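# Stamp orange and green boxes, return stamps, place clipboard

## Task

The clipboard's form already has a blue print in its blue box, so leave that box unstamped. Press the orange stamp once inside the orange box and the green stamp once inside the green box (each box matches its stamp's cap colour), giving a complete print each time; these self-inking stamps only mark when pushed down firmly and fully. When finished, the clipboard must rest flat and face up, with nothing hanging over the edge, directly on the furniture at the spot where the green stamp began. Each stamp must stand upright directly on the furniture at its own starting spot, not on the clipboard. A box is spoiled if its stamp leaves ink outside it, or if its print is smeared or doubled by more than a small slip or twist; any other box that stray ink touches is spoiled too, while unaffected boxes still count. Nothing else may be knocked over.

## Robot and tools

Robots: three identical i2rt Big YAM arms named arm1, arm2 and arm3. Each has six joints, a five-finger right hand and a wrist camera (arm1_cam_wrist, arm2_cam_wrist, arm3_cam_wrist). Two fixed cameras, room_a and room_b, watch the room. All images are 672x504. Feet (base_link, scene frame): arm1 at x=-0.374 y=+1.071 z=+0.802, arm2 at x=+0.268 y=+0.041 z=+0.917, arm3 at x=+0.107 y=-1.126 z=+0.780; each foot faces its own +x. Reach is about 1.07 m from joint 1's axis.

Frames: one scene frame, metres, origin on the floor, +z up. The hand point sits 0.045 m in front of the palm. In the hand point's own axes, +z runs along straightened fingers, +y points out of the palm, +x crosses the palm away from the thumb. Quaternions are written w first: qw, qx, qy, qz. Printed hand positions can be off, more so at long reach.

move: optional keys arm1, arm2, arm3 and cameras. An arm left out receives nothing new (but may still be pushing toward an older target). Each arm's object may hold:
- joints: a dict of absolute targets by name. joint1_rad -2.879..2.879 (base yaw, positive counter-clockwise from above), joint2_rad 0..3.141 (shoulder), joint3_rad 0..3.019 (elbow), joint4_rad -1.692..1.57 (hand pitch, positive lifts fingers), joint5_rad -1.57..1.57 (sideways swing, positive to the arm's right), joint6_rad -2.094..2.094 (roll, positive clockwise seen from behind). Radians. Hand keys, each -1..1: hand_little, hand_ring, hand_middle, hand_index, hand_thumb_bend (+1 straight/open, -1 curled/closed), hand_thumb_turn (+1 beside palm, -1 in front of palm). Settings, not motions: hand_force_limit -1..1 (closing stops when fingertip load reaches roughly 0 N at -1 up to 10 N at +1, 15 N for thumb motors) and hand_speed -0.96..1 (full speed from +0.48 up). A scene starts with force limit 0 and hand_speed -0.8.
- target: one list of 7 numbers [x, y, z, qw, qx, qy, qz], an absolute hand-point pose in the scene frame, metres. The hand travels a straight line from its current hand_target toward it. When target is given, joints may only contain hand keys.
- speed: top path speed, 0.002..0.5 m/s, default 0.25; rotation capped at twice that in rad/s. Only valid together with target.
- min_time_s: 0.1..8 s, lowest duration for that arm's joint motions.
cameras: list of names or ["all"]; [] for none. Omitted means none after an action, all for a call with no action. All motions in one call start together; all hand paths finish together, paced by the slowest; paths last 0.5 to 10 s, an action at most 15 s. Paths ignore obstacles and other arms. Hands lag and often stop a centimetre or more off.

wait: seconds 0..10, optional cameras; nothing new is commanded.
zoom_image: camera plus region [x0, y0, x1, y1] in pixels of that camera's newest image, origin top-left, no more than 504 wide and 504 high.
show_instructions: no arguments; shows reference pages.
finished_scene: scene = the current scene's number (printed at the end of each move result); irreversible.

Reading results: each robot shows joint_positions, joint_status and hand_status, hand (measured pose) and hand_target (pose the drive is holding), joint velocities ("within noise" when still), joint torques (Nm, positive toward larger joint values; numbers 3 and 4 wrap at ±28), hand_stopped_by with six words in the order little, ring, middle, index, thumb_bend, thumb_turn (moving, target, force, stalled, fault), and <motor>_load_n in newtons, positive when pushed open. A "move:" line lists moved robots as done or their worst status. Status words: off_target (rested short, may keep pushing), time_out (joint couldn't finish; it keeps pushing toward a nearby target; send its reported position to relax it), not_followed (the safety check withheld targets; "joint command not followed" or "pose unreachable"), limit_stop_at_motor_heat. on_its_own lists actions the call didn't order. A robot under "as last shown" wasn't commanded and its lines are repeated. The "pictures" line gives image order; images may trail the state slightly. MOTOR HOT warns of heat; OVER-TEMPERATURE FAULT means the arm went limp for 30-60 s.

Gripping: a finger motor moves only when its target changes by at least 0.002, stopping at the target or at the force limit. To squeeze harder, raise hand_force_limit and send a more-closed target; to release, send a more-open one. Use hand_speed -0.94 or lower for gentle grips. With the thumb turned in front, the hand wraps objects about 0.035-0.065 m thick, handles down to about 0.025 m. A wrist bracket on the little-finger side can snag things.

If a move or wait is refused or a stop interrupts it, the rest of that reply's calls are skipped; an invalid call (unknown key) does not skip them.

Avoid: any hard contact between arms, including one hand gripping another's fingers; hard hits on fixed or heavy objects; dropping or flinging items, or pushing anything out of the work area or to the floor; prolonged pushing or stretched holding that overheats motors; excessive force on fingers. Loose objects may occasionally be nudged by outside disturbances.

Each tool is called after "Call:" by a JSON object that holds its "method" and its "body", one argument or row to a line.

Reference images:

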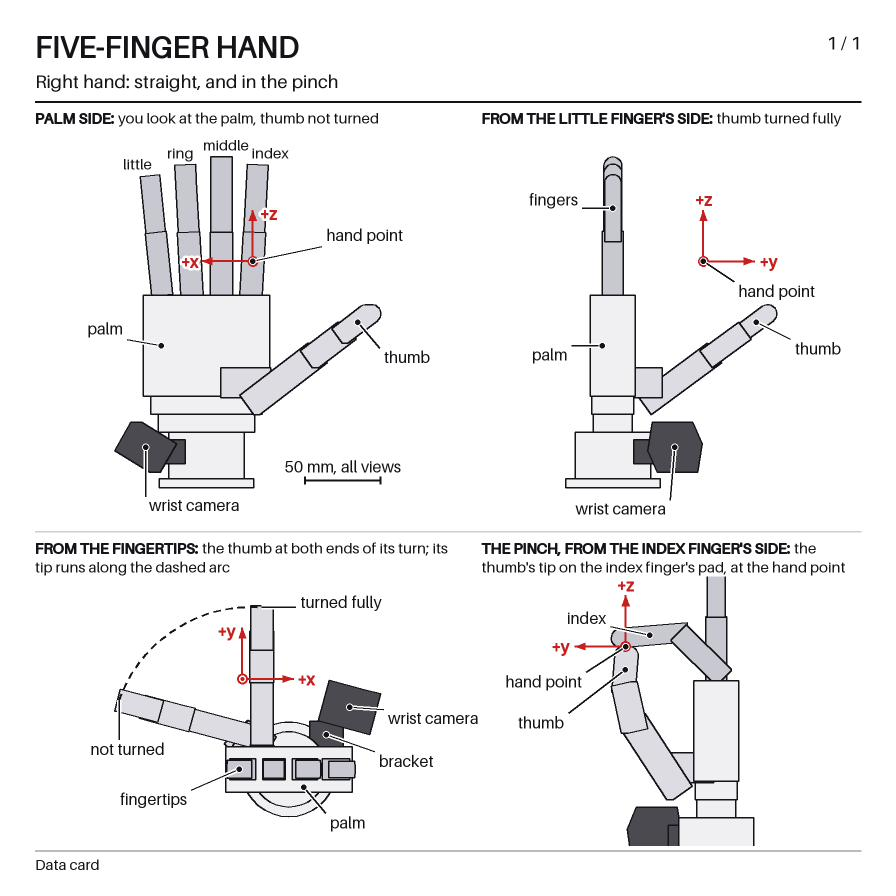

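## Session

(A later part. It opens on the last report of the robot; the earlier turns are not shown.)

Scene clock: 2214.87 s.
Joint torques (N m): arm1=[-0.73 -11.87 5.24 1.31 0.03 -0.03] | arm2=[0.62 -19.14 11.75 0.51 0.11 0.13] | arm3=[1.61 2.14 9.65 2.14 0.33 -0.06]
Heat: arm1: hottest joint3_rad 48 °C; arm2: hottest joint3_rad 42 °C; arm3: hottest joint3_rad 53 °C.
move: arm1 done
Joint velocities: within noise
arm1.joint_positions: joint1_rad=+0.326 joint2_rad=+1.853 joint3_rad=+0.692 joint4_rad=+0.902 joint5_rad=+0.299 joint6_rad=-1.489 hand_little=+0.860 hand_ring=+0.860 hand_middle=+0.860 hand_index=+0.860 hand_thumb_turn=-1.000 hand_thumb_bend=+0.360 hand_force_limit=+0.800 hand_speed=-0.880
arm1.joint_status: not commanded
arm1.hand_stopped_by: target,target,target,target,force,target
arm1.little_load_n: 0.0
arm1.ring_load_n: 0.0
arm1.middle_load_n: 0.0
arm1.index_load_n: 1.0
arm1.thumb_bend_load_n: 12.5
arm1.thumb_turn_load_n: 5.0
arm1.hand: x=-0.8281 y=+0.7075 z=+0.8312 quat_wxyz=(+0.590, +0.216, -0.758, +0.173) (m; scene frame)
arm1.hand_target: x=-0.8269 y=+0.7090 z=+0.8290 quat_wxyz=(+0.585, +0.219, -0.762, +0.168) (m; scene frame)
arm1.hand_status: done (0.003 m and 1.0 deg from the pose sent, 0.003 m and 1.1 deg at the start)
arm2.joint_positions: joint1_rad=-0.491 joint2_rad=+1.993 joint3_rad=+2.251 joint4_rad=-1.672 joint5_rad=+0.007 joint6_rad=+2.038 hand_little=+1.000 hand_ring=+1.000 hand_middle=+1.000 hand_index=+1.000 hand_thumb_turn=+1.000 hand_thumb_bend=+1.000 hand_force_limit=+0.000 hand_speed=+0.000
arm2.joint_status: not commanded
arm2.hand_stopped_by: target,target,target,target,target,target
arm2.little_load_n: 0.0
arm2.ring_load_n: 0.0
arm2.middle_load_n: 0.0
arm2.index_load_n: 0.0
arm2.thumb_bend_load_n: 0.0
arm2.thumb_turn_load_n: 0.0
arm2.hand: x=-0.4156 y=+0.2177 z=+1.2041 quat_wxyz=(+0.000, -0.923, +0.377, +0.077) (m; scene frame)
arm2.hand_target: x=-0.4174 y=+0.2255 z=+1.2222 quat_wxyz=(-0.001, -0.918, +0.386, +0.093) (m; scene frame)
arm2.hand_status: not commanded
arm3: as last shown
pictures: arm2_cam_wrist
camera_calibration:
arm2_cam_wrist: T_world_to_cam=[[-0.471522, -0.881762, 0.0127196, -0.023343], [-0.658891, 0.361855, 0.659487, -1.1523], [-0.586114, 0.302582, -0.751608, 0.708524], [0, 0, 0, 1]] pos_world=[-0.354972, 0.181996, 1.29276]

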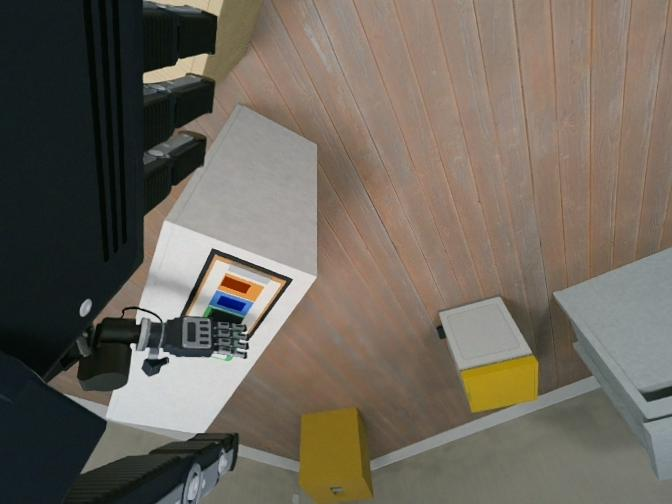

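Call:
{"method": "move", "body": {
  "arm1": {"joints": {"hand_thumb_bend": 1.0, "hand_speed": -0.6}},
  "cameras": []
}}

Call:
{"method": "move", "body": {
  "arm1": {"joints": {"hand_little": 1, "hand_ring": 1, "hand_middle": 1, "hand_index": 1, "hand_speed": -0.6}},
  "cameras": ["arm1_cam_wrist", "room_a"]
}}

Call:
{"method": "zoom_image", "body": {
  "camera": "room_a",
  "region": [282, 302, 342, 350]
}}

Scene clock: 2221.17 s.
Joint torques (N m): arm1=[-0.56 -12.16 5.39 1.63 -0.02 -0.02] | arm2=[0.73 -19.14 11.73 0.51 0.11 0.13] | arm3=[1.61 2.08 9.63 2.14 0.33 -0.06]
Heat: arm1: hottest joint3_rad 48 °C; arm2: hottest joint3_rad 42 °C; arm3: hottest joint3_rad 53 °C.
move: arm1 done
Joint velocities: within noise
arm1.joint_positions: joint1_rad=+0.326 joint2_rad=+1.853 joint3_rad=+0.692 joint4_rad=+0.897 joint5_rad=+0.300 joint6_rad=-1.489 hand_little=+0.860 hand_ring=+0.860 hand_middle=+0.860 hand_index=+0.860 hand_thumb_turn=-1.000 hand_thumb_bend=+1.000 hand_force_limit=+0.800 hand_speed=-0.600
arm1.joint_status: all done
arm1.hand_stopped_by: target,target,target,target,target,target
arm1.little_load_n: 0.0
arm1.ring_load_n: 0.0
arm1.middle_load_n: 0.0
arm1.index_load_n: 0.0
arm1.thumb_bend_load_n: 0.0
arm1.thumb_turn_load_n: 0.5
arm1.hand: x=-0.8279 y=+0.7082 z=+0.8300 quat_wxyz=(+0.589, +0.217, -0.760, +0.171) (m; scene frame)
arm1.hand_target: x=-0.8269 y=+0.7090 z=+0.8290 quat_wxyz=(+0.585, +0.219, -0.762, +0.168) (m; scene frame)
arm1.hand_status: not commanded
arm2, arm3: as last shown
arm3.thumb_bend_load_n: 0.5
pictures: none
No camera images: "cameras" was empty.

Scene clock: 2221.77 s.
Joint torques (N m): arm1=[-0.91 -12.22 5.38 1.5 -0.07 0.02] | arm2=[0.62 -19.02 11.74 0.51 0.11 0.13] | arm3=[1.61 2.14 9.63 2.14 0.32 -0.06]
Heat: arm1: hottest joint3_rad 48 °C; arm2: hottest joint3_rad 42 °C; arm3: hottest joint3_rad 53 °C.
move: arm1 done
Joint velocities: within noise
arm1.joint_positions: joint1_rad=+0.326 joint2_rad=+1.853 joint3_rad=+0.692 joint4_rad=+0.897 joint5_rad=+0.300 joint6_rad=-1.489 hand_little=+1.000 hand_ring=+1.000 hand_middle=+1.000 hand_index=+1.000 hand_thumb_turn=-1.000 hand_thumb_bend=+1.000 hand_force_limit=+0.800 hand_speed=-0.600
arm1.joint_status: all done
arm1.hand_stopped_by: target,target,target,target,target,target
arm1.little_load_n: 0.0
arm1.ring_load_n: 0.0
arm1.middle_load_n: 0.5
arm1.index_load_n: 0.0
arm1.thumb_bend_load_n: 0.0
arm1.thumb_turn_load_n: 0.5
arm1.hand: x=-0.8279 y=+0.7082 z=+0.8300 quat_wxyz=(+0.589, +0.217, -0.760, +0.171) (m; scene frame)
arm1.hand_target: x=-0.8269 y=+0.7090 z=+0.8290 quat_wxyz=(+0.585, +0.219, -0.762, +0.168) (m; scene frame)
arm1.hand_status: not commanded
arm2, arm3: as last shown
arm2.thumb_bend_load_n: -0.5
arm2.thumb_turn_load_n: -0.5
arm3.thumb_bend_load_n: 0.0
pictures: arm1_cam_wrist, room_a
camera_calibration:
arm1_cam_wrist: T_world_to_cam=[[-0.586418, 0.763993, 0.269124, -1.24904], [0.439432, 0.579168, -0.686632, 0.528943], [-0.680451, -0.284391, -0.675358, 0.314045], [0, 0, 0, 1]] pos_world=[-0.751203, 0.737225, 0.91143]

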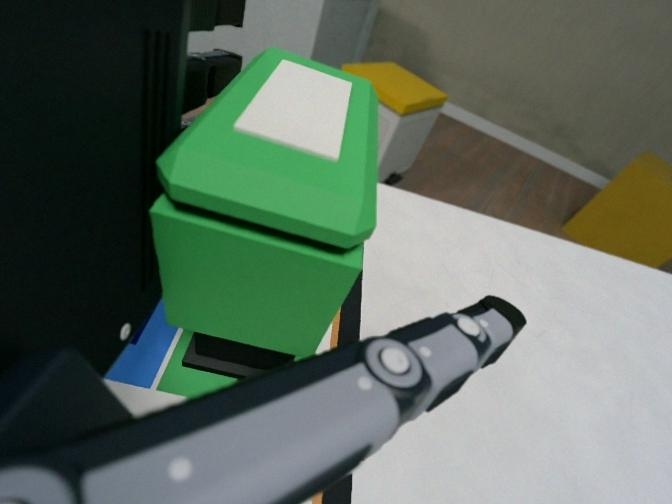

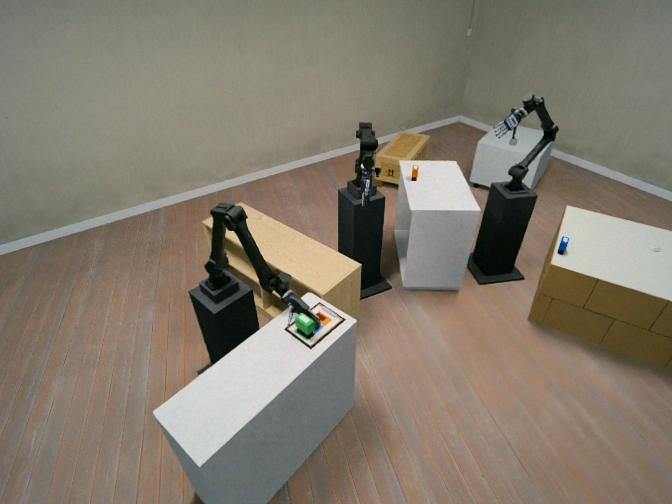

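Scaled by 8.400 from the camera's 672x504 image, which has a finer 960x720 frame.

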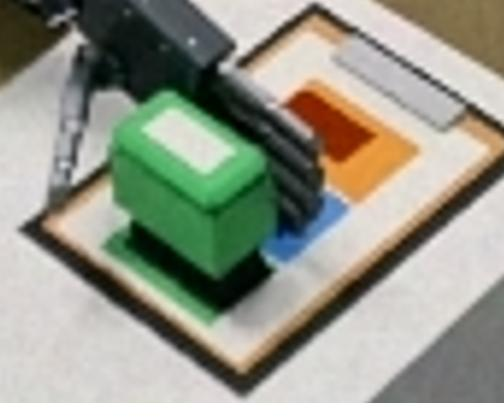

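Call:
{"method": "move", "body": {
  "arm1": {"target": [-0.8185, 0.6965, 0.832, 0.5852, 0.2187, -0.7626, 0.1678], "speed": 0.05},
  "cameras": ["arm1_cam_wrist", "room_a"]
}}

Call:
{"method": "zoom_image", "body": {
  "camera": "room_a",
  "region": [282, 302, 342, 350]
}}

Scene clock: 2226.37 s.
Joint torques (N m): arm1=[-0.38 -12.22 6.5 1.58 0 0.09] | arm2=[0.67 -19.08 11.74 0.53 0.11 0.13] | arm3=[1.67 2.14 9.63 2.15 0.32 -0.06]
Heat: arm1: hottest joint3_rad 48 °C; arm2: hottest joint3_rad 42 °C; arm3: hottest joint3_rad 53 °C.
move: arm1 done
Joint velocities: within noise
arm1.joint_positions: joint1_rad=+0.355 joint2_rad=+1.853 joint3_rad=+0.692 joint4_rad=+0.877 joint5_rad=+0.333 joint6_rad=-1.489 hand_little=+1.000 hand_ring=+1.000 hand_middle=+1.000 hand_index=+1.000 hand_thumb_turn=-1.000 hand_thumb_bend=+1.000 hand_force_limit=+0.800 hand_speed=-0.600
arm1.joint_status: not commanded
arm1.hand_stopped_by: target,target,target,target,target,target
arm1.little_load_n: 0.0
arm1.ring_load_n: 0.0
arm1.middle_load_n: 0.0
arm1.index_load_n: 0.0
arm1.thumb_bend_load_n: 0.0
arm1.thumb_turn_load_n: 0.0
arm1.hand: x=-0.8180 y=+0.7031 z=+0.8265 quat_wxyz=(+0.584, +0.221, -0.763, +0.163) (m; scene frame)
arm1.hand_target: x=-0.8184 y=+0.6966 z=+0.8320 quat_wxyz=(+0.585, +0.219, -0.763, +0.168) (m; scene frame)
arm1.hand_status: done (0.009 m and 0.7 deg from the pose sent, 0.015 m and 0.7 deg at the start)
arm2, arm3: as last shown
arm2.thumb_bend_load_n: 0.0
arm2.thumb_turn_load_n: 0.0
pictures: arm1_cam_wrist, room_a
camera_calibration:
arm1_cam_wrist: T_world_to_cam=[[-0.585839, 0.759765, 0.282046, -1.24565], [0.445312, 0.592557, -0.671248, 0.507772], [-0.677119, -0.267645, -0.685476, 0.316291], [0, 0, 0, 1]] pos_world=[-0.741698, 0.730167, 0.90898]

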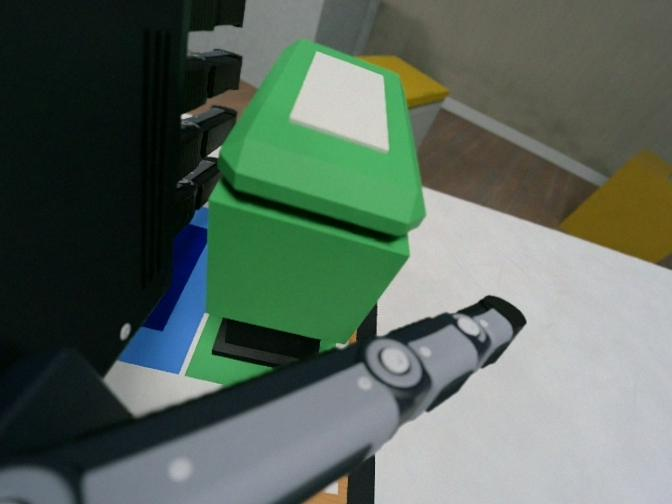

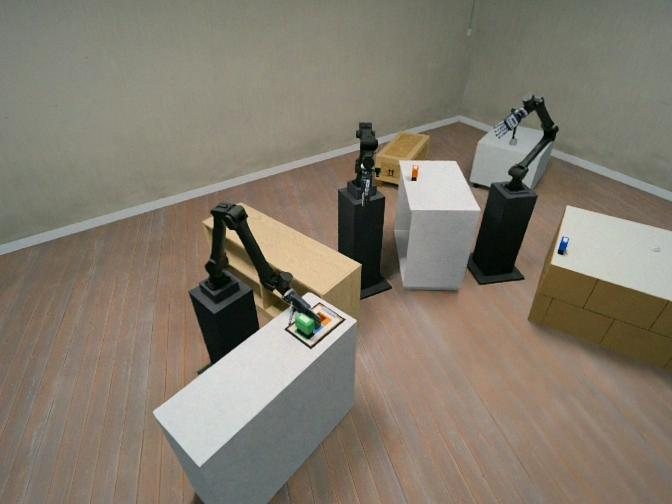

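Scaled by 8.400 from the camera's 672x504 image, which has a finer 960x720 frame.

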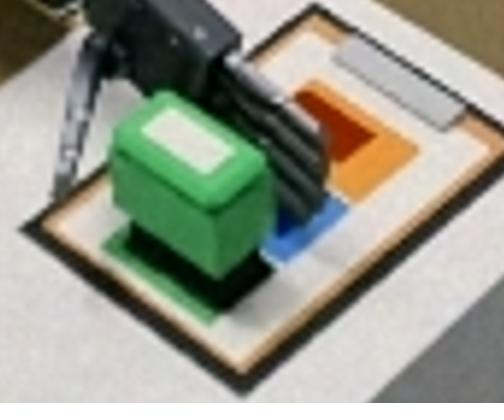

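Gap visible. Rise straight up, then evaluate from above.

Call:
{"method": "move", "body": {
  "arm1": {"target": [-0.818, 0.699, 0.960, 0.5852, 0.2187, -0.7626, 0.1678], "speed": 0.1},
  "cameras": ["arm1_cam_wrist", "arm2_cam_wrist"]
}}

Call:
{"method": "zoom_image", "body": {
  "camera": "arm1_cam_wrist",
  "region": [180, 170, 400, 380]
}}

Scene clock: 2231.87 s.
Joint torques (N m): arm1=[-0.15 -10.05 11.45 1.66 -0.05 0.07] | arm2=[0.67 -19.08 11.77 0.49 0.11 0.13] | arm3=[1.67 2.14 9.63 2.15 0.32 -0.06]
Heat: arm1: hottest joint3_rad 48 °C; arm2: hottest joint3_rad 42 °C; arm3: hottest joint3_rad 53 °C.
move: arm1 off_target
Joint velocities: within noise
arm1.joint_positions: joint1_rad=+0.355 joint2_rad=+1.505 joint3_rad=+0.726 joint4_rad=+0.469 joint5_rad=+0.334 joint6_rad=-1.489 hand_little=+1.000 hand_ring=+1.000 hand_middle=+1.000 hand_index=+1.000 hand_thumb_turn=-1.000 hand_thumb_bend=+1.000 hand_force_limit=+0.800 hand_speed=-0.600
arm1.joint_status: not commanded
arm1.hand_stopped_by: target,target,target,target,target,target
arm1.little_load_n: 0.0
arm1.ring_load_n: 0.0
arm1.middle_load_n: 0.0
arm1.index_load_n: 0.0
arm1.thumb_bend_load_n: 0.0
arm1.thumb_turn_load_n: 0.5
arm1.hand: x=-0.8112 y=+0.7122 z=+0.9402 quat_wxyz=(+0.576, +0.226, -0.770, +0.157) (m; scene frame)
arm1.hand_target: x=-0.8174 y=+0.6996 z=+0.9603 quat_wxyz=(+0.585, +0.219, -0.762, +0.168) (m; scene frame)
arm1.hand_status: off_target (0.025 m and 2.0 deg from the pose sent, 0.134 m and 0.7 deg at the start)
arm2: as last shown
arm2.thumb_bend_load_n: -0.5
arm3.joint_positions: joint1_rad=-1.135 joint2_rad=+0.623 joint3_rad=+1.325 joint4_rad=-1.315 joint5_rad=+0.235 joint6_rad=-0.972 hand_little=+1.000 hand_ring=+1.000 hand_middle=+1.000 hand_index=+1.000 hand_thumb_turn=+1.000 hand_thumb_bend=+1.000 hand_force_limit=+0.000 hand_speed=-0.800
arm3.joint_status: not commanded
arm3.hand_stopped_by: target,target,target,target,target,target
arm3.little_load_n: 0.0
arm3.ring_load_n: 0.0
arm3.middle_load_n: 0.0
arm3.index_load_n: 0.0
arm3.thumb_bend_load_n: 0.0
arm3.thumb_turn_load_n: 0.0
arm3.hand: x=+0.1120 y=-0.8916 z=+1.2368 quat_wxyz=(-0.398, +0.738, +0.486, +0.246) (m; scene frame)
arm3.hand_target: x=+0.1085 y=-0.8916 z=+1.2504 quat_wxyz=(-0.414, +0.730, +0.485, +0.247) (m; scene frame)
arm3.hand_status: not commanded
pictures: arm1_cam_wrist, arm2_cam_wrist
camera_calibration:
arm1_cam_wrist: T_world_to_cam=[[-0.590177, 0.754136, 0.288045, -1.28571], [0.4561, 0.605899, -0.651812, 0.556752], [-0.666081, -0.253307, -0.701549, 0.415064], [0, 0, 0, 1]] pos_world=[-0.736267, 0.737407, 1.02443]
arm2_cam_wrist: T_world_to_cam=[[-0.471522, -0.881762, 0.0127196, -0.023343], [-0.658891, 0.361855, 0.659487, -1.1523], [-0.586114, 0.302582, -0.751608, 0.708524], [0, 0, 0, 1]] pos_world=[-0.354972, 0.181996, 1.29276]

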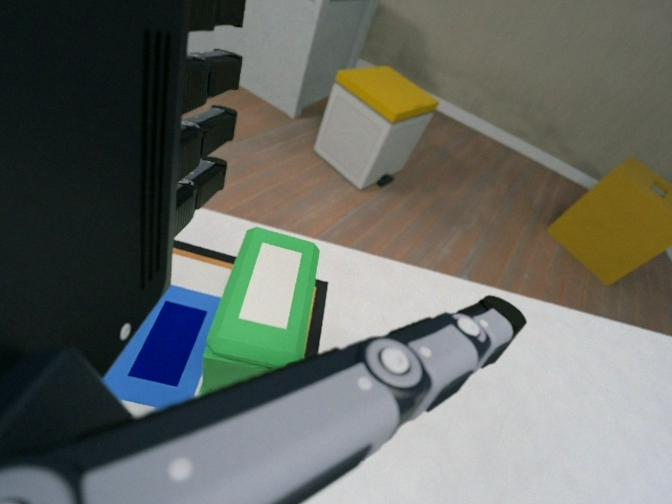

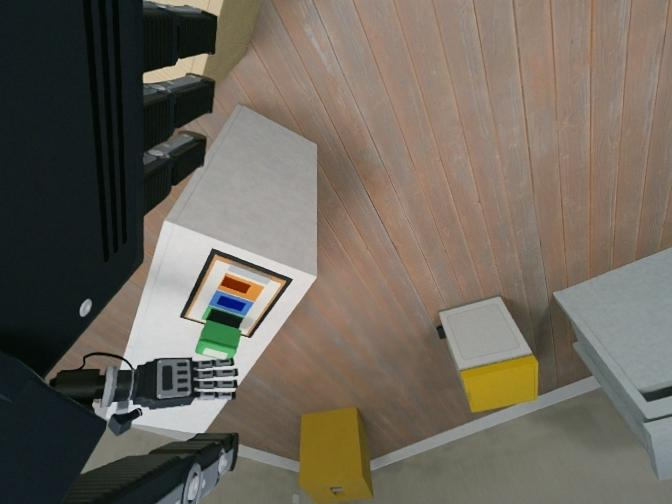

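Scaled by 2.291 from the camera's 672x504 image, which has a finer 960x720 frame.

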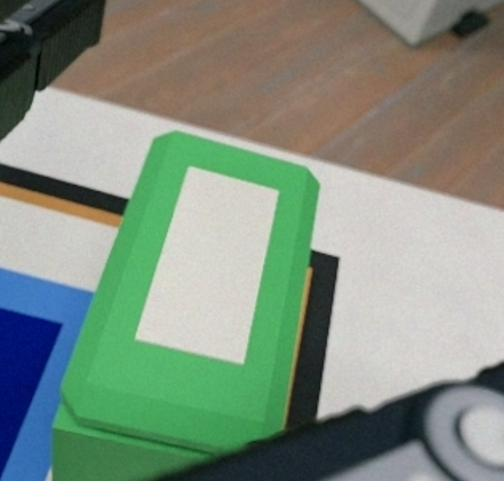

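Call:
{"method": "move", "body": {
  "arm1": {"target": [-0.825, 0.717, 1.020, 0, -0.2924, 0.9563, 0], "speed": 0.15, "joints": {"hand_little": -1, "hand_ring": -1, "hand_middle": -1, "hand_index": -1, "hand_thumb_turn": 1, "hand_thumb_bend": 1, "hand_force_limit": 0, "hand_speed": -0.2}},
  "cameras": ["arm1_cam_wrist", "arm2_cam_wrist", "room_a"]
}}

Call:
{"method": "zoom_image", "body": {
  "camera": "room_a",
  "region": [260, 240, 360, 360]
}}

Scene clock: 2261.83 s.
Joint torques (N m): arm1=[-0.67 -13.8 13.16 -0.4 -0.26 -0.1] | arm2=[0.67 -19.14 11.77 0.49 0.11 0.13] | arm3=[1.61 2.14 9.63 2.15 0.32 -0.06]
Heat: arm1: hottest joint3_rad 50 °C; arm2: hottest joint3_rad 42 °C; arm3: hottest joint3_rad 53 °C.
move: arm1 off_target
Joint velocities: within noise
arm1.joint_positions: joint1_rad=+0.227 joint2_rad=+1.934 joint3_rad=+1.998 joint4_rad=-1.640 joint5_rad=+0.005 joint6_rad=-1.389 hand_little=-1.000 hand_ring=-1.000 hand_middle=-1.000 hand_index=-1.000 hand_thumb_turn=+1.000 hand_thumb_bend=+1.000 hand_force_limit=+0.000 hand_speed=-0.200
arm1.joint_status: all done
arm1.hand_stopped_by: target,target,target,target,target,target
arm1.little_load_n: 0.0
arm1.ring_load_n: 0.5
arm1.middle_load_n: 0.0
arm1.index_load_n: 0.0
arm1.thumb_bend_load_n: 0.0
arm1.thumb_turn_load_n: 0.0
arm1.hand: x=-0.8133 y=+0.7220 z=+1.0199 quat_wxyz=(-0.001, +0.290, -0.957, -0.002) (m; scene frame)
arm1.hand_target: x=-0.8246 y=+0.7173 z=+1.0199 quat_wxyz=(+0.001, +0.292, -0.956, +0.000) (m; scene frame)
arm1.hand_status: off_target (0.013 m and 0.4 deg from the pose sent, 0.081 m and 73.3 deg at the start)
arm2, arm3: as last shown
arm2.thumb_bend_load_n: 0.0
pictures: arm1_cam_wrist, arm2_cam_wrist, room_a
camera_calibration:
arm1_cam_wrist: T_world_to_cam=[[-0.770959, 0.63661, -0.0186959, -1.06661], [0.547223, 0.677155, 0.491943, -0.540133], [0.325836, 0.369037, -0.870427, 1.00173], [0, 0, 0, 1]] pos_world=[-0.853141, 0.675097, 1.1177]
arm2_cam_wrist: T_world_to_cam=[[-0.471522, -0.881762, 0.0127196, -0.023343], [-0.658891, 0.361855, 0.659487, -1.1523], [-0.586114, 0.302582, -0.751608, 0.708524], [0, 0, 0, 1]] pos_world=[-0.354972, 0.181996, 1.29276]

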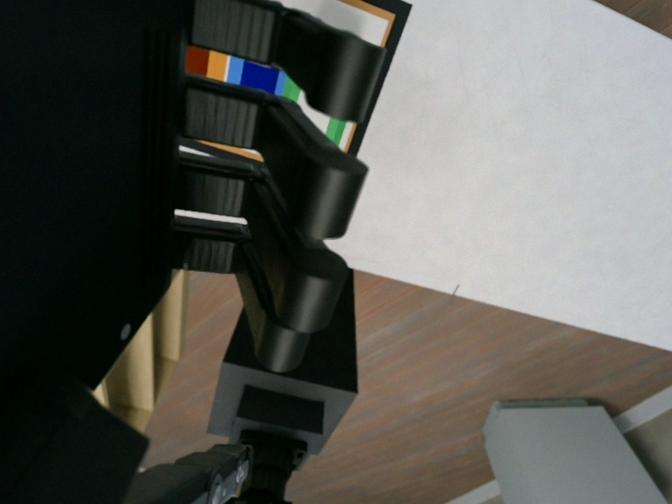

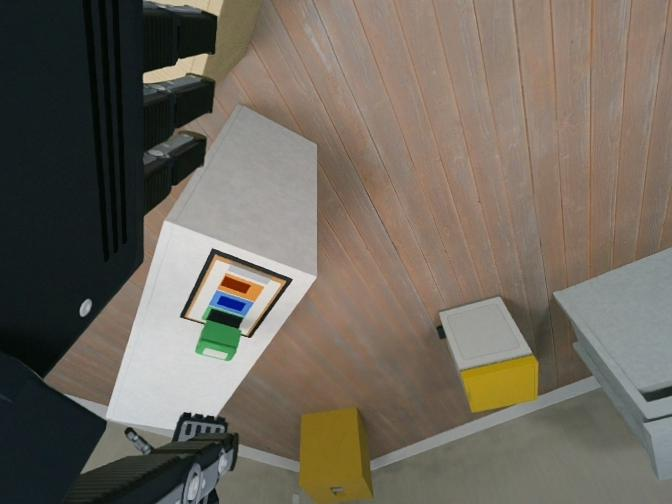

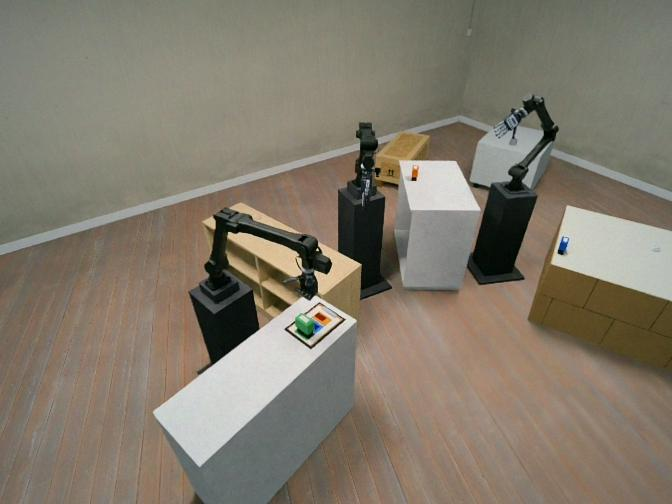

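Scaled by 4.200 from the camera's 672x504 image, which has a finer 960x720 frame.

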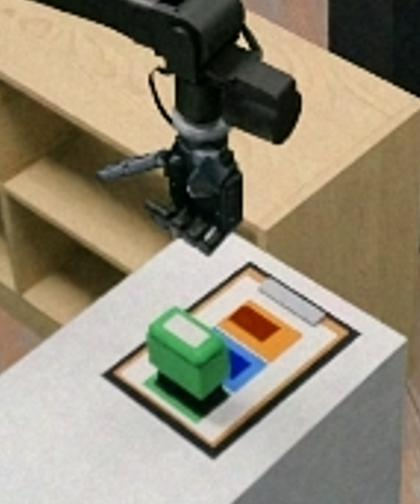

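Call:
{"method": "move", "body": {
  "arm1": {"target": [-0.834, 0.714, 0.905, 0, -0.2924, 0.9563, 0], "speed": 0.1},
  "cameras": ["arm2_cam_wrist", "room_a"]
}}

Call:
{"method": "zoom_image", "body": {
  "camera": "room_a",
  "region": [270, 260, 350, 350]
}}

Call:
{"method": "zoom_image", "body": {
  "camera": "arm2_cam_wrist",
  "region": [130, 230, 310, 420]
}}

Scene clock: 2270.73 s.
Joint torques (N m): arm1=[-1.73 -15.21 8.55 1.06 -0.23 -0.04] | arm2=[0.62 -19.08 11.75 0.51 0.11 0.13] | arm3=[1.61 2.14 9.63 2.14 0.32 -0.06]
Heat: arm1: hottest joint3_rad 50 °C; arm2: hottest joint3_rad 42 °C; arm3: hottest joint3_rad 53 °C.
move: arm1 off_target
Joint velocities: within noise
arm1.joint_positions: joint1_rad=+0.220 joint2_rad=+1.983 joint3_rad=+1.824 joint4_rad=-1.392 joint5_rad=+0.004 joint6_rad=-1.395 hand_little=-1.000 hand_ring=-1.000 hand_middle=-1.000 hand_index=-1.000 hand_thumb_turn=+1.000 hand_thumb_bend=+1.000 hand_force_limit=+0.000 hand_speed=-0.200
arm1.joint_status: not commanded
arm1.hand_stopped_by: target,target,target,target,target,target
arm1.little_load_n: 0.0
arm1.ring_load_n: 0.0
arm1.middle_load_n: 0.0
arm1.index_load_n: 0.0
arm1.thumb_bend_load_n: 0.0
arm1.thumb_turn_load_n: 0.0
arm1.hand: x=-0.8292 y=+0.7116 z=+0.9235 quat_wxyz=(+0.010, +0.290, -0.957, +0.004) (m; scene frame)
arm1.hand_target: x=-0.8335 y=+0.7143 z=+0.9053 quat_wxyz=(+0.000, +0.292, -0.956, +0.000) (m; scene frame)
arm1.hand_status: off_target (0.019 m and 1.2 deg from the pose sent, 0.117 m and 0.4 deg at the start)
arm2, arm3: as last shown
pictures: arm2_cam_wrist, room_a
camera_calibration:
arm2_cam_wrist: T_world_to_cam=[[-0.471522, -0.881762, 0.0127196, -0.023343], [-0.658891, 0.361855, 0.659487, -1.1523], [-0.586114, 0.302582, -0.751608, 0.708524], [0, 0, 0, 1]] pos_world=[-0.354972, 0.181996, 1.29276]

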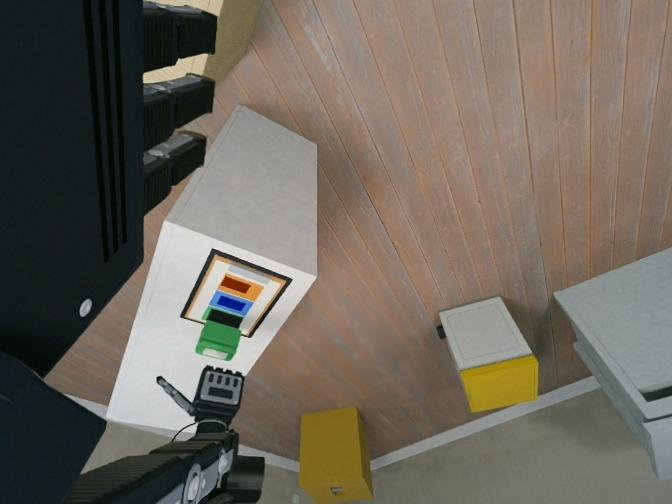

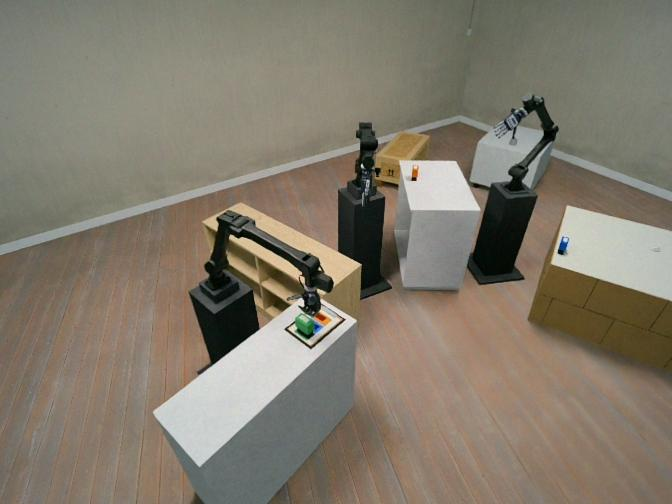

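Scaled by 5.600 from the camera's 672x504 image, which has a finer 960x720 frame.

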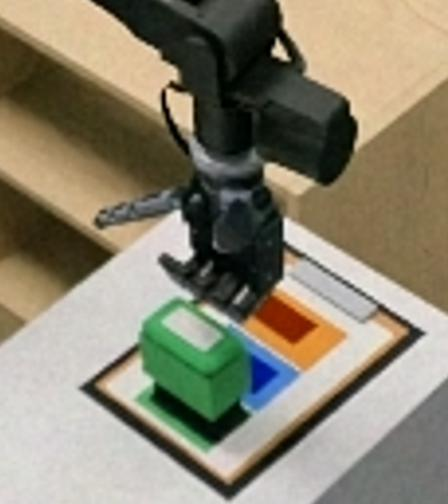

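Scaled by 2.653 from the camera's 672x504 image, which has a finer 960x720 frame.

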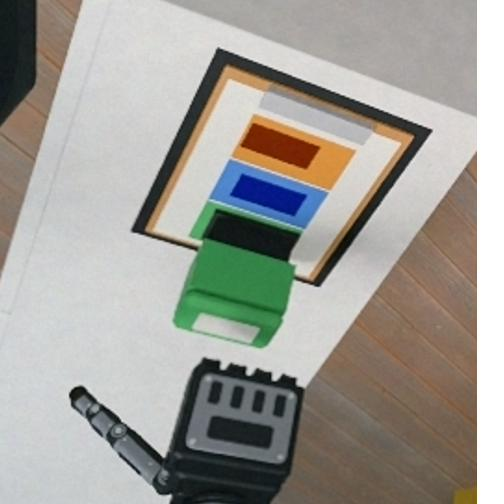

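Call:
{"method": "move", "body": {
  "arm1": {"target": [-0.830, 0.720, 0.882, 0, -0.2924, 0.9563, 0], "speed": 0.06},
  "cameras": ["arm2_cam_wrist", "room_a"]
}}

Call:
{"method": "zoom_image", "body": {
  "camera": "room_a",
  "region": [280, 280, 340, 350]
}}

Call:
{"method": "zoom_image", "body": {
  "camera": "arm2_cam_wrist",
  "region": [150, 270, 290, 410]
}}

Scene clock: 2280.87 s.
Joint torques (N m): arm1=[-1.08 -15.21 8.21 0.72 -0.24 -0.09] | arm2=[0.56 -19.02 11.75 0.5 0.11 0.13] | arm3=[1.67 2.14 9.62 2.13 0.32 -0.06]
Heat: arm1: hottest joint3_rad 50 °C; arm2: hottest joint3_rad 42 °C; arm3: hottest joint3_rad 53 °C.
move: arm1 off_target
Joint velocities: within noise
arm1.joint_positions: joint1_rad=+0.217 joint2_rad=+1.983 joint3_rad=+1.758 joint4_rad=-1.328 joint5_rad=+0.004 joint6_rad=-1.398 hand_little=-1.000 hand_ring=-1.000 hand_middle=-1.000 hand_index=-1.000 hand_thumb_turn=+1.000 hand_thumb_bend=+1.000 hand_force_limit=+0.000 hand_speed=-0.200
arm1.joint_status: not commanded
arm1.hand_stopped_by: target,target,target,target,target,target
arm1.little_load_n: 0.0
arm1.ring_load_n: 0.0
arm1.middle_load_n: 0.0
arm1.index_load_n: 0.0
arm1.thumb_bend_load_n: 0.0
arm1.thumb_turn_load_n: 0.0
arm1.hand: x=-0.8266 y=+0.7165 z=+0.8988 quat_wxyz=(+0.009, +0.290, -0.957, +0.004) (m; scene frame)
arm1.hand_target: x=-0.8296 y=+0.7203 z=+0.8822 quat_wxyz=(+0.000, +0.292, -0.956, +0.000) (m; scene frame)
arm1.hand_status: off_target (0.017 m and 1.1 deg from the pose sent, 0.042 m and 1.2 deg at the start)
arm2, arm3: as last shown
arm2.ring_load_n: -0.5
pictures: arm2_cam_wrist, room_a
camera_calibration:
arm2_cam_wrist: T_world_to_cam=[[-0.471522, -0.881762, 0.0127196, -0.023343], [-0.658891, 0.361855, 0.659487, -1.1523], [-0.586114, 0.302582, -0.751608, 0.708524], [0, 0, 0, 1]] pos_world=[-0.354972, 0.181996, 1.29276]

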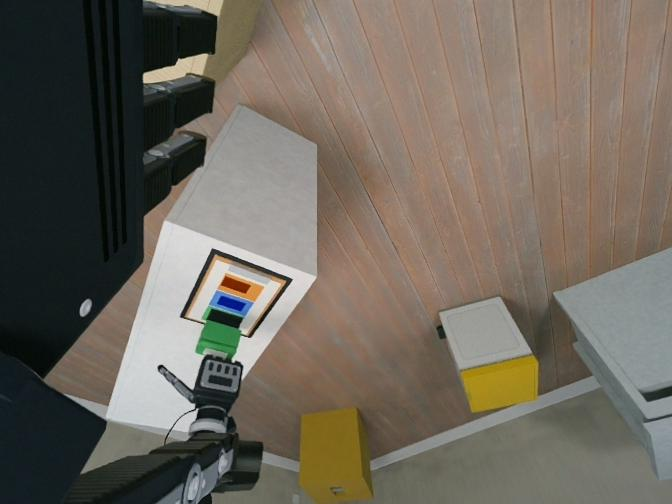

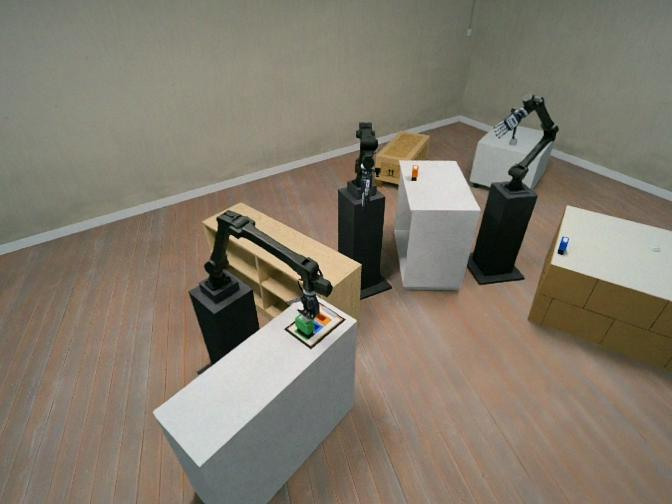

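Scaled by 7.200 from the camera's 672x504 image, which has a finer 960x720 frame.

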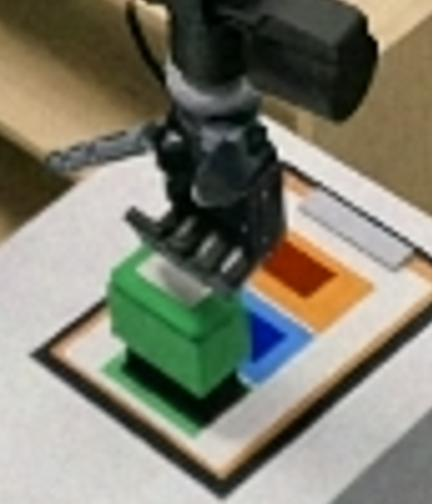

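Scaled by 3.600 from the camera's 672x504 image, which has a finer 960x720 frame.

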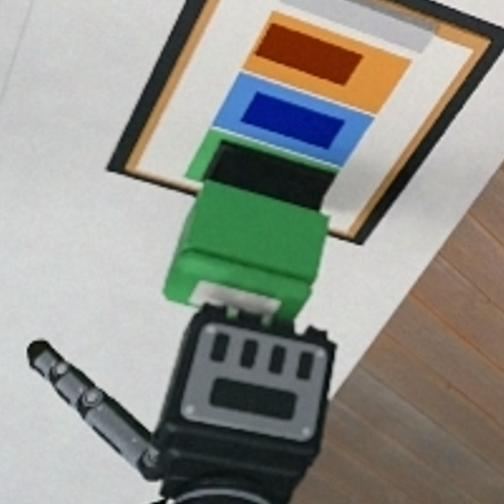

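Call:
{"method": "move", "body": {
  "cameras": ["arm1_cam_wrist", "room_a", "arm2_cam_wrist"]
}}

Call:
{"method": "zoom_image", "body": {
  "camera": "room_a",
  "region": [286, 296, 326, 340]
}}

Scene clock: 2298.40 s.
Joint torques (N m): arm1=[-1.2 -15.62 8.14 0.98 -0.22 -0.08] | arm2=[0.67 -19.02 11.74 0.53 0.11 0.13] | arm3=[1.61 2.14 9.63 2.15 0.33 -0.07]
Heat: arm1: hottest joint3_rad 49 °C; arm2: hottest joint3_rad 42 °C; arm3: hottest joint3_rad 53 °C.
Joint velocities: within noise
arm1.joint_positions: joint1_rad=+0.217 joint2_rad=+1.983 joint3_rad=+1.758 joint4_rad=-1.328 joint5_rad=+0.004 joint6_rad=-1.398 hand_little=-1.000 hand_ring=-1.000 hand_middle=-1.000 hand_index=-1.000 hand_thumb_turn=+1.000 hand_thumb_bend=+1.000 hand_force_limit=+0.000 hand_speed=-0.200
arm1.joint_status: not commanded
arm1.hand_stopped_by: target,target,target,target,target,target
arm1.little_load_n: 0.0
arm1.ring_load_n: 0.0
arm1.middle_load_n: 0.0
arm1.index_load_n: 0.0
arm1.thumb_bend_load_n: 0.0
arm1.thumb_turn_load_n: 0.0
arm1.hand: x=-0.8266 y=+0.7165 z=+0.8988 quat_wxyz=(+0.009, +0.290, -0.957, +0.004) (m; scene frame)
arm1.hand_target: x=-0.8296 y=+0.7203 z=+0.8822 quat_wxyz=(+0.000, +0.292, -0.956, +0.000) (m; scene frame)
arm1.hand_status: off_target (0.017 m and 1.1 deg from the pose sent, 0.042 m and 1.2 deg at the start)
arm2.joint_positions: joint1_rad=-0.491 joint2_rad=+1.993 joint3_rad=+2.251 joint4_rad=-1.672 joint5_rad=+0.007 joint6_rad=+2.038 hand_little=+1.000 hand_ring=+1.000 hand_middle=+1.000 hand_index=+1.000 hand_thumb_turn=+1.000 hand_thumb_bend=+1.000 hand_force_limit=+0.000 hand_speed=+0.000
arm2.joint_status: not commanded
arm2.hand_stopped_by: target,target,target,target,target,target
arm2.little_load_n: 0.0
arm2.ring_load_n: 0.0
arm2.middle_load_n: 0.0
arm2.index_load_n: -0.5
arm2.thumb_bend_load_n: 0.0
arm2.thumb_turn_load_n: 0.0
arm2.hand: x=-0.4156 y=+0.2177 z=+1.2041 quat_wxyz=(+0.000, -0.923, +0.377, +0.077) (m; scene frame)
arm2.hand_target: x=-0.4174 y=+0.2255 z=+1.2222 quat_wxyz=(-0.001, -0.918, +0.386, +0.093) (m; scene frame)
arm2.hand_status: not commanded
arm3.joint_positions: joint1_rad=-1.135 joint2_rad=+0.623 joint3_rad=+1.325 joint4_rad=-1.315 joint5_rad=+0.235 joint6_rad=-0.972 hand_little=+1.000 hand_ring=+1.000 hand_middle=+1.000 hand_index=+1.000 hand_thumb_turn=+1.000 hand_thumb_bend=+1.000 hand_force_limit=+0.000 hand_speed=-0.800
arm3.joint_status: not commanded
arm3.hand_stopped_by: target,target,target,target,target,target
arm3.little_load_n: 0.5
arm3.ring_load_n: 0.0
arm3.middle_load_n: 0.0
arm3.index_load_n: 0.0
arm3.thumb_bend_load_n: 0.0
arm3.thumb_turn_load_n: 0.0
arm3.hand: x=+0.1120 y=-0.8916 z=+1.2368 quat_wxyz=(-0.398, +0.738, +0.486, +0.246) (m; scene frame)
arm3.hand_target: x=+0.1085 y=-0.8916 z=+1.2504 quat_wxyz=(-0.414, +0.730, +0.485, +0.247) (m; scene frame)
arm3.hand_status: not commanded
pictures: arm1_cam_wrist, arm2_cam_wrist, room_a
camera_calibration:
arm1_cam_wrist: T_world_to_cam=[[-0.771248, 0.636313, -0.0168138, -1.07746], [0.554782, 0.684909, 0.472353, -0.451235], [0.31208, 0.354973, -0.881249, 0.911039], [0, 0, 0, 1]] pos_world=[-0.864973, 0.671265, 0.997879]
arm2_cam_wrist: T_world_to_cam=[[-0.471522, -0.881762, 0.0127196, -0.023343], [-0.658891, 0.361855, 0.659487, -1.1523], [-0.586114, 0.302582, -0.751608, 0.708524], [0, 0, 0, 1]] pos_world=[-0.354972, 0.181996, 1.29276]

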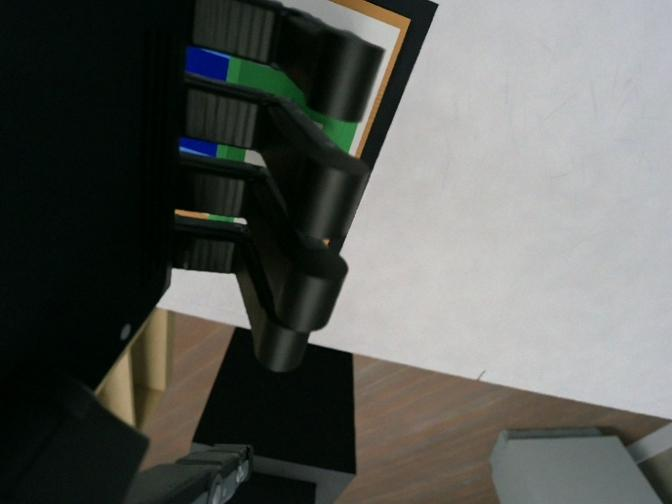

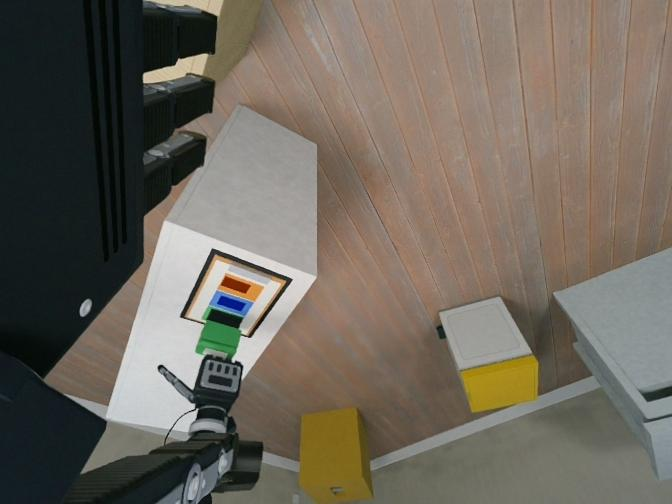

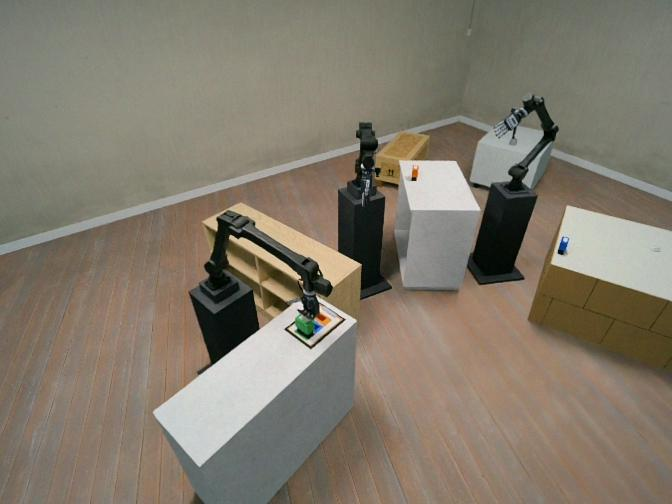

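Scaled by 11.455 from the camera's 672x504 image, which has a finer 960x720 frame.

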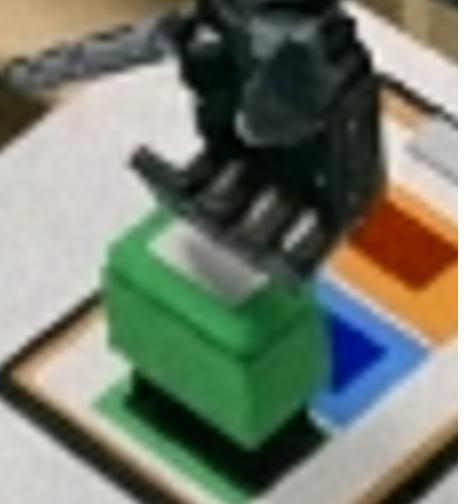

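Call:
{"method": "move", "body": {
  "arm1": {"target": [-0.830, 0.739, 0.884, 0, -0.2924, 0.9563, 0], "speed": 0.05},
  "cameras": ["arm2_cam_wrist", "room_a"]
}}

Call:
{"method": "zoom_image", "body": {
  "camera": "room_a",
  "region": [286, 296, 326, 340]
}}

Call:
{"method": "zoom_image", "body": {
  "camera": "arm2_cam_wrist",
  "region": [160, 290, 260, 400]
}}

Scene clock: 2361.00 s.
Joint torques (N m): arm1=[-1.08 -17.73 7.69 0.79 -0.18 -0.06] | arm2=[0.62 -19.02 11.75 0.5 0.11 0.13] | arm3=[1.73 2.14 9.62 2.15 0.33 -0.07]
Heat: arm1: hottest joint3_rad 48 °C; arm2: hottest joint3_rad 42 °C; arm3: hottest joint3_rad 53 °C.
move: arm1 done
Joint velocities: within noise
arm1.joint_positions: joint1_rad=+0.192 joint2_rad=+1.982 joint3_rad=+1.712 joint4_rad=-1.312 joint5_rad=+0.004 joint6_rad=-1.421 hand_little=-1.000 hand_ring=-1.000 hand_middle=-1.000 hand_index=-1.000 hand_thumb_turn=+1.000 hand_thumb_bend=+1.000 hand_force_limit=+0.000 hand_speed=-0.200
arm1.joint_status: not commanded
arm1.hand_stopped_by: target,target,target,target,target,target
arm1.little_load_n: 0.0
arm1.ring_load_n: 0.0
arm1.middle_load_n: 0.0
arm1.index_load_n: 0.0
arm1.thumb_bend_load_n: 0.0
arm1.thumb_turn_load_n: 0.0
arm1.hand: x=-0.8277 y=+0.7358 z=+0.8839 quat_wxyz=(-0.004, +0.289, -0.957, -0.003) (m; scene frame)
arm1.hand_target: x=-0.8299 y=+0.7390 z=+0.8839 quat_wxyz=(+0.000, +0.292, -0.956, +0.000) (m; scene frame)
arm1.hand_status: done (0.004 m and 0.7 deg from the pose sent, 0.027 m and 1.1 deg at the start)
arm2, arm3: as last shown
arm2.index_load_n: 0.0
arm2.thumb_bend_load_n: -0.5
arm3.little_load_n: 0.0
pictures: arm2_cam_wrist, room_a
camera_calibration:
arm2_cam_wrist: T_world_to_cam=[[-0.471522, -0.881762, 0.0127196, -0.023343], [-0.658891, 0.361855, 0.659487, -1.1523], [-0.586114, 0.302582, -0.751608, 0.708524], [0, 0, 0, 1]] pos_world=[-0.354972, 0.181996, 1.29276]

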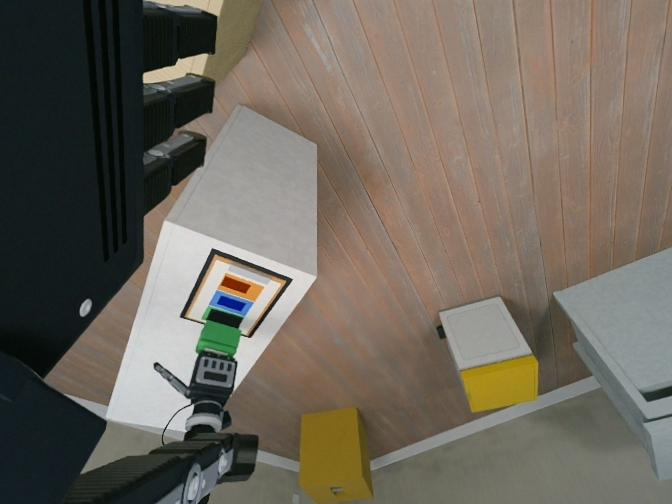

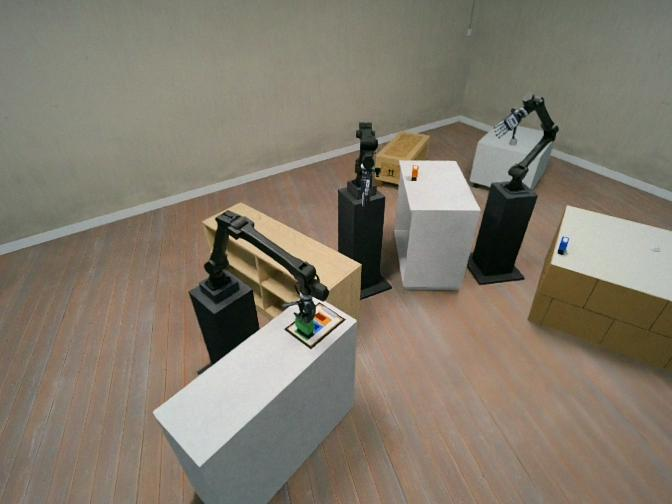

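Scaled by 11.455 from the camera's 672x504 image, which has a finer 960x720 frame.

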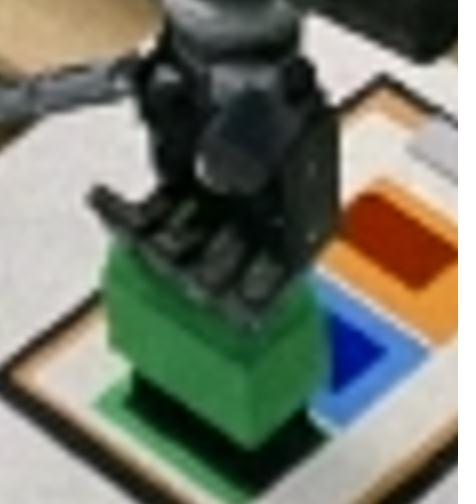

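Scaled by 4.582 from the camera's 672x504 image, which has a finer 960x720 frame.

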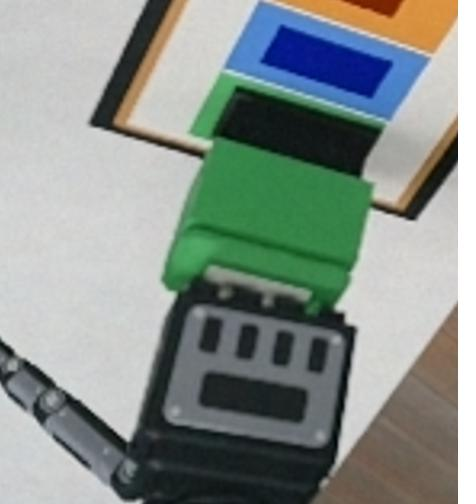

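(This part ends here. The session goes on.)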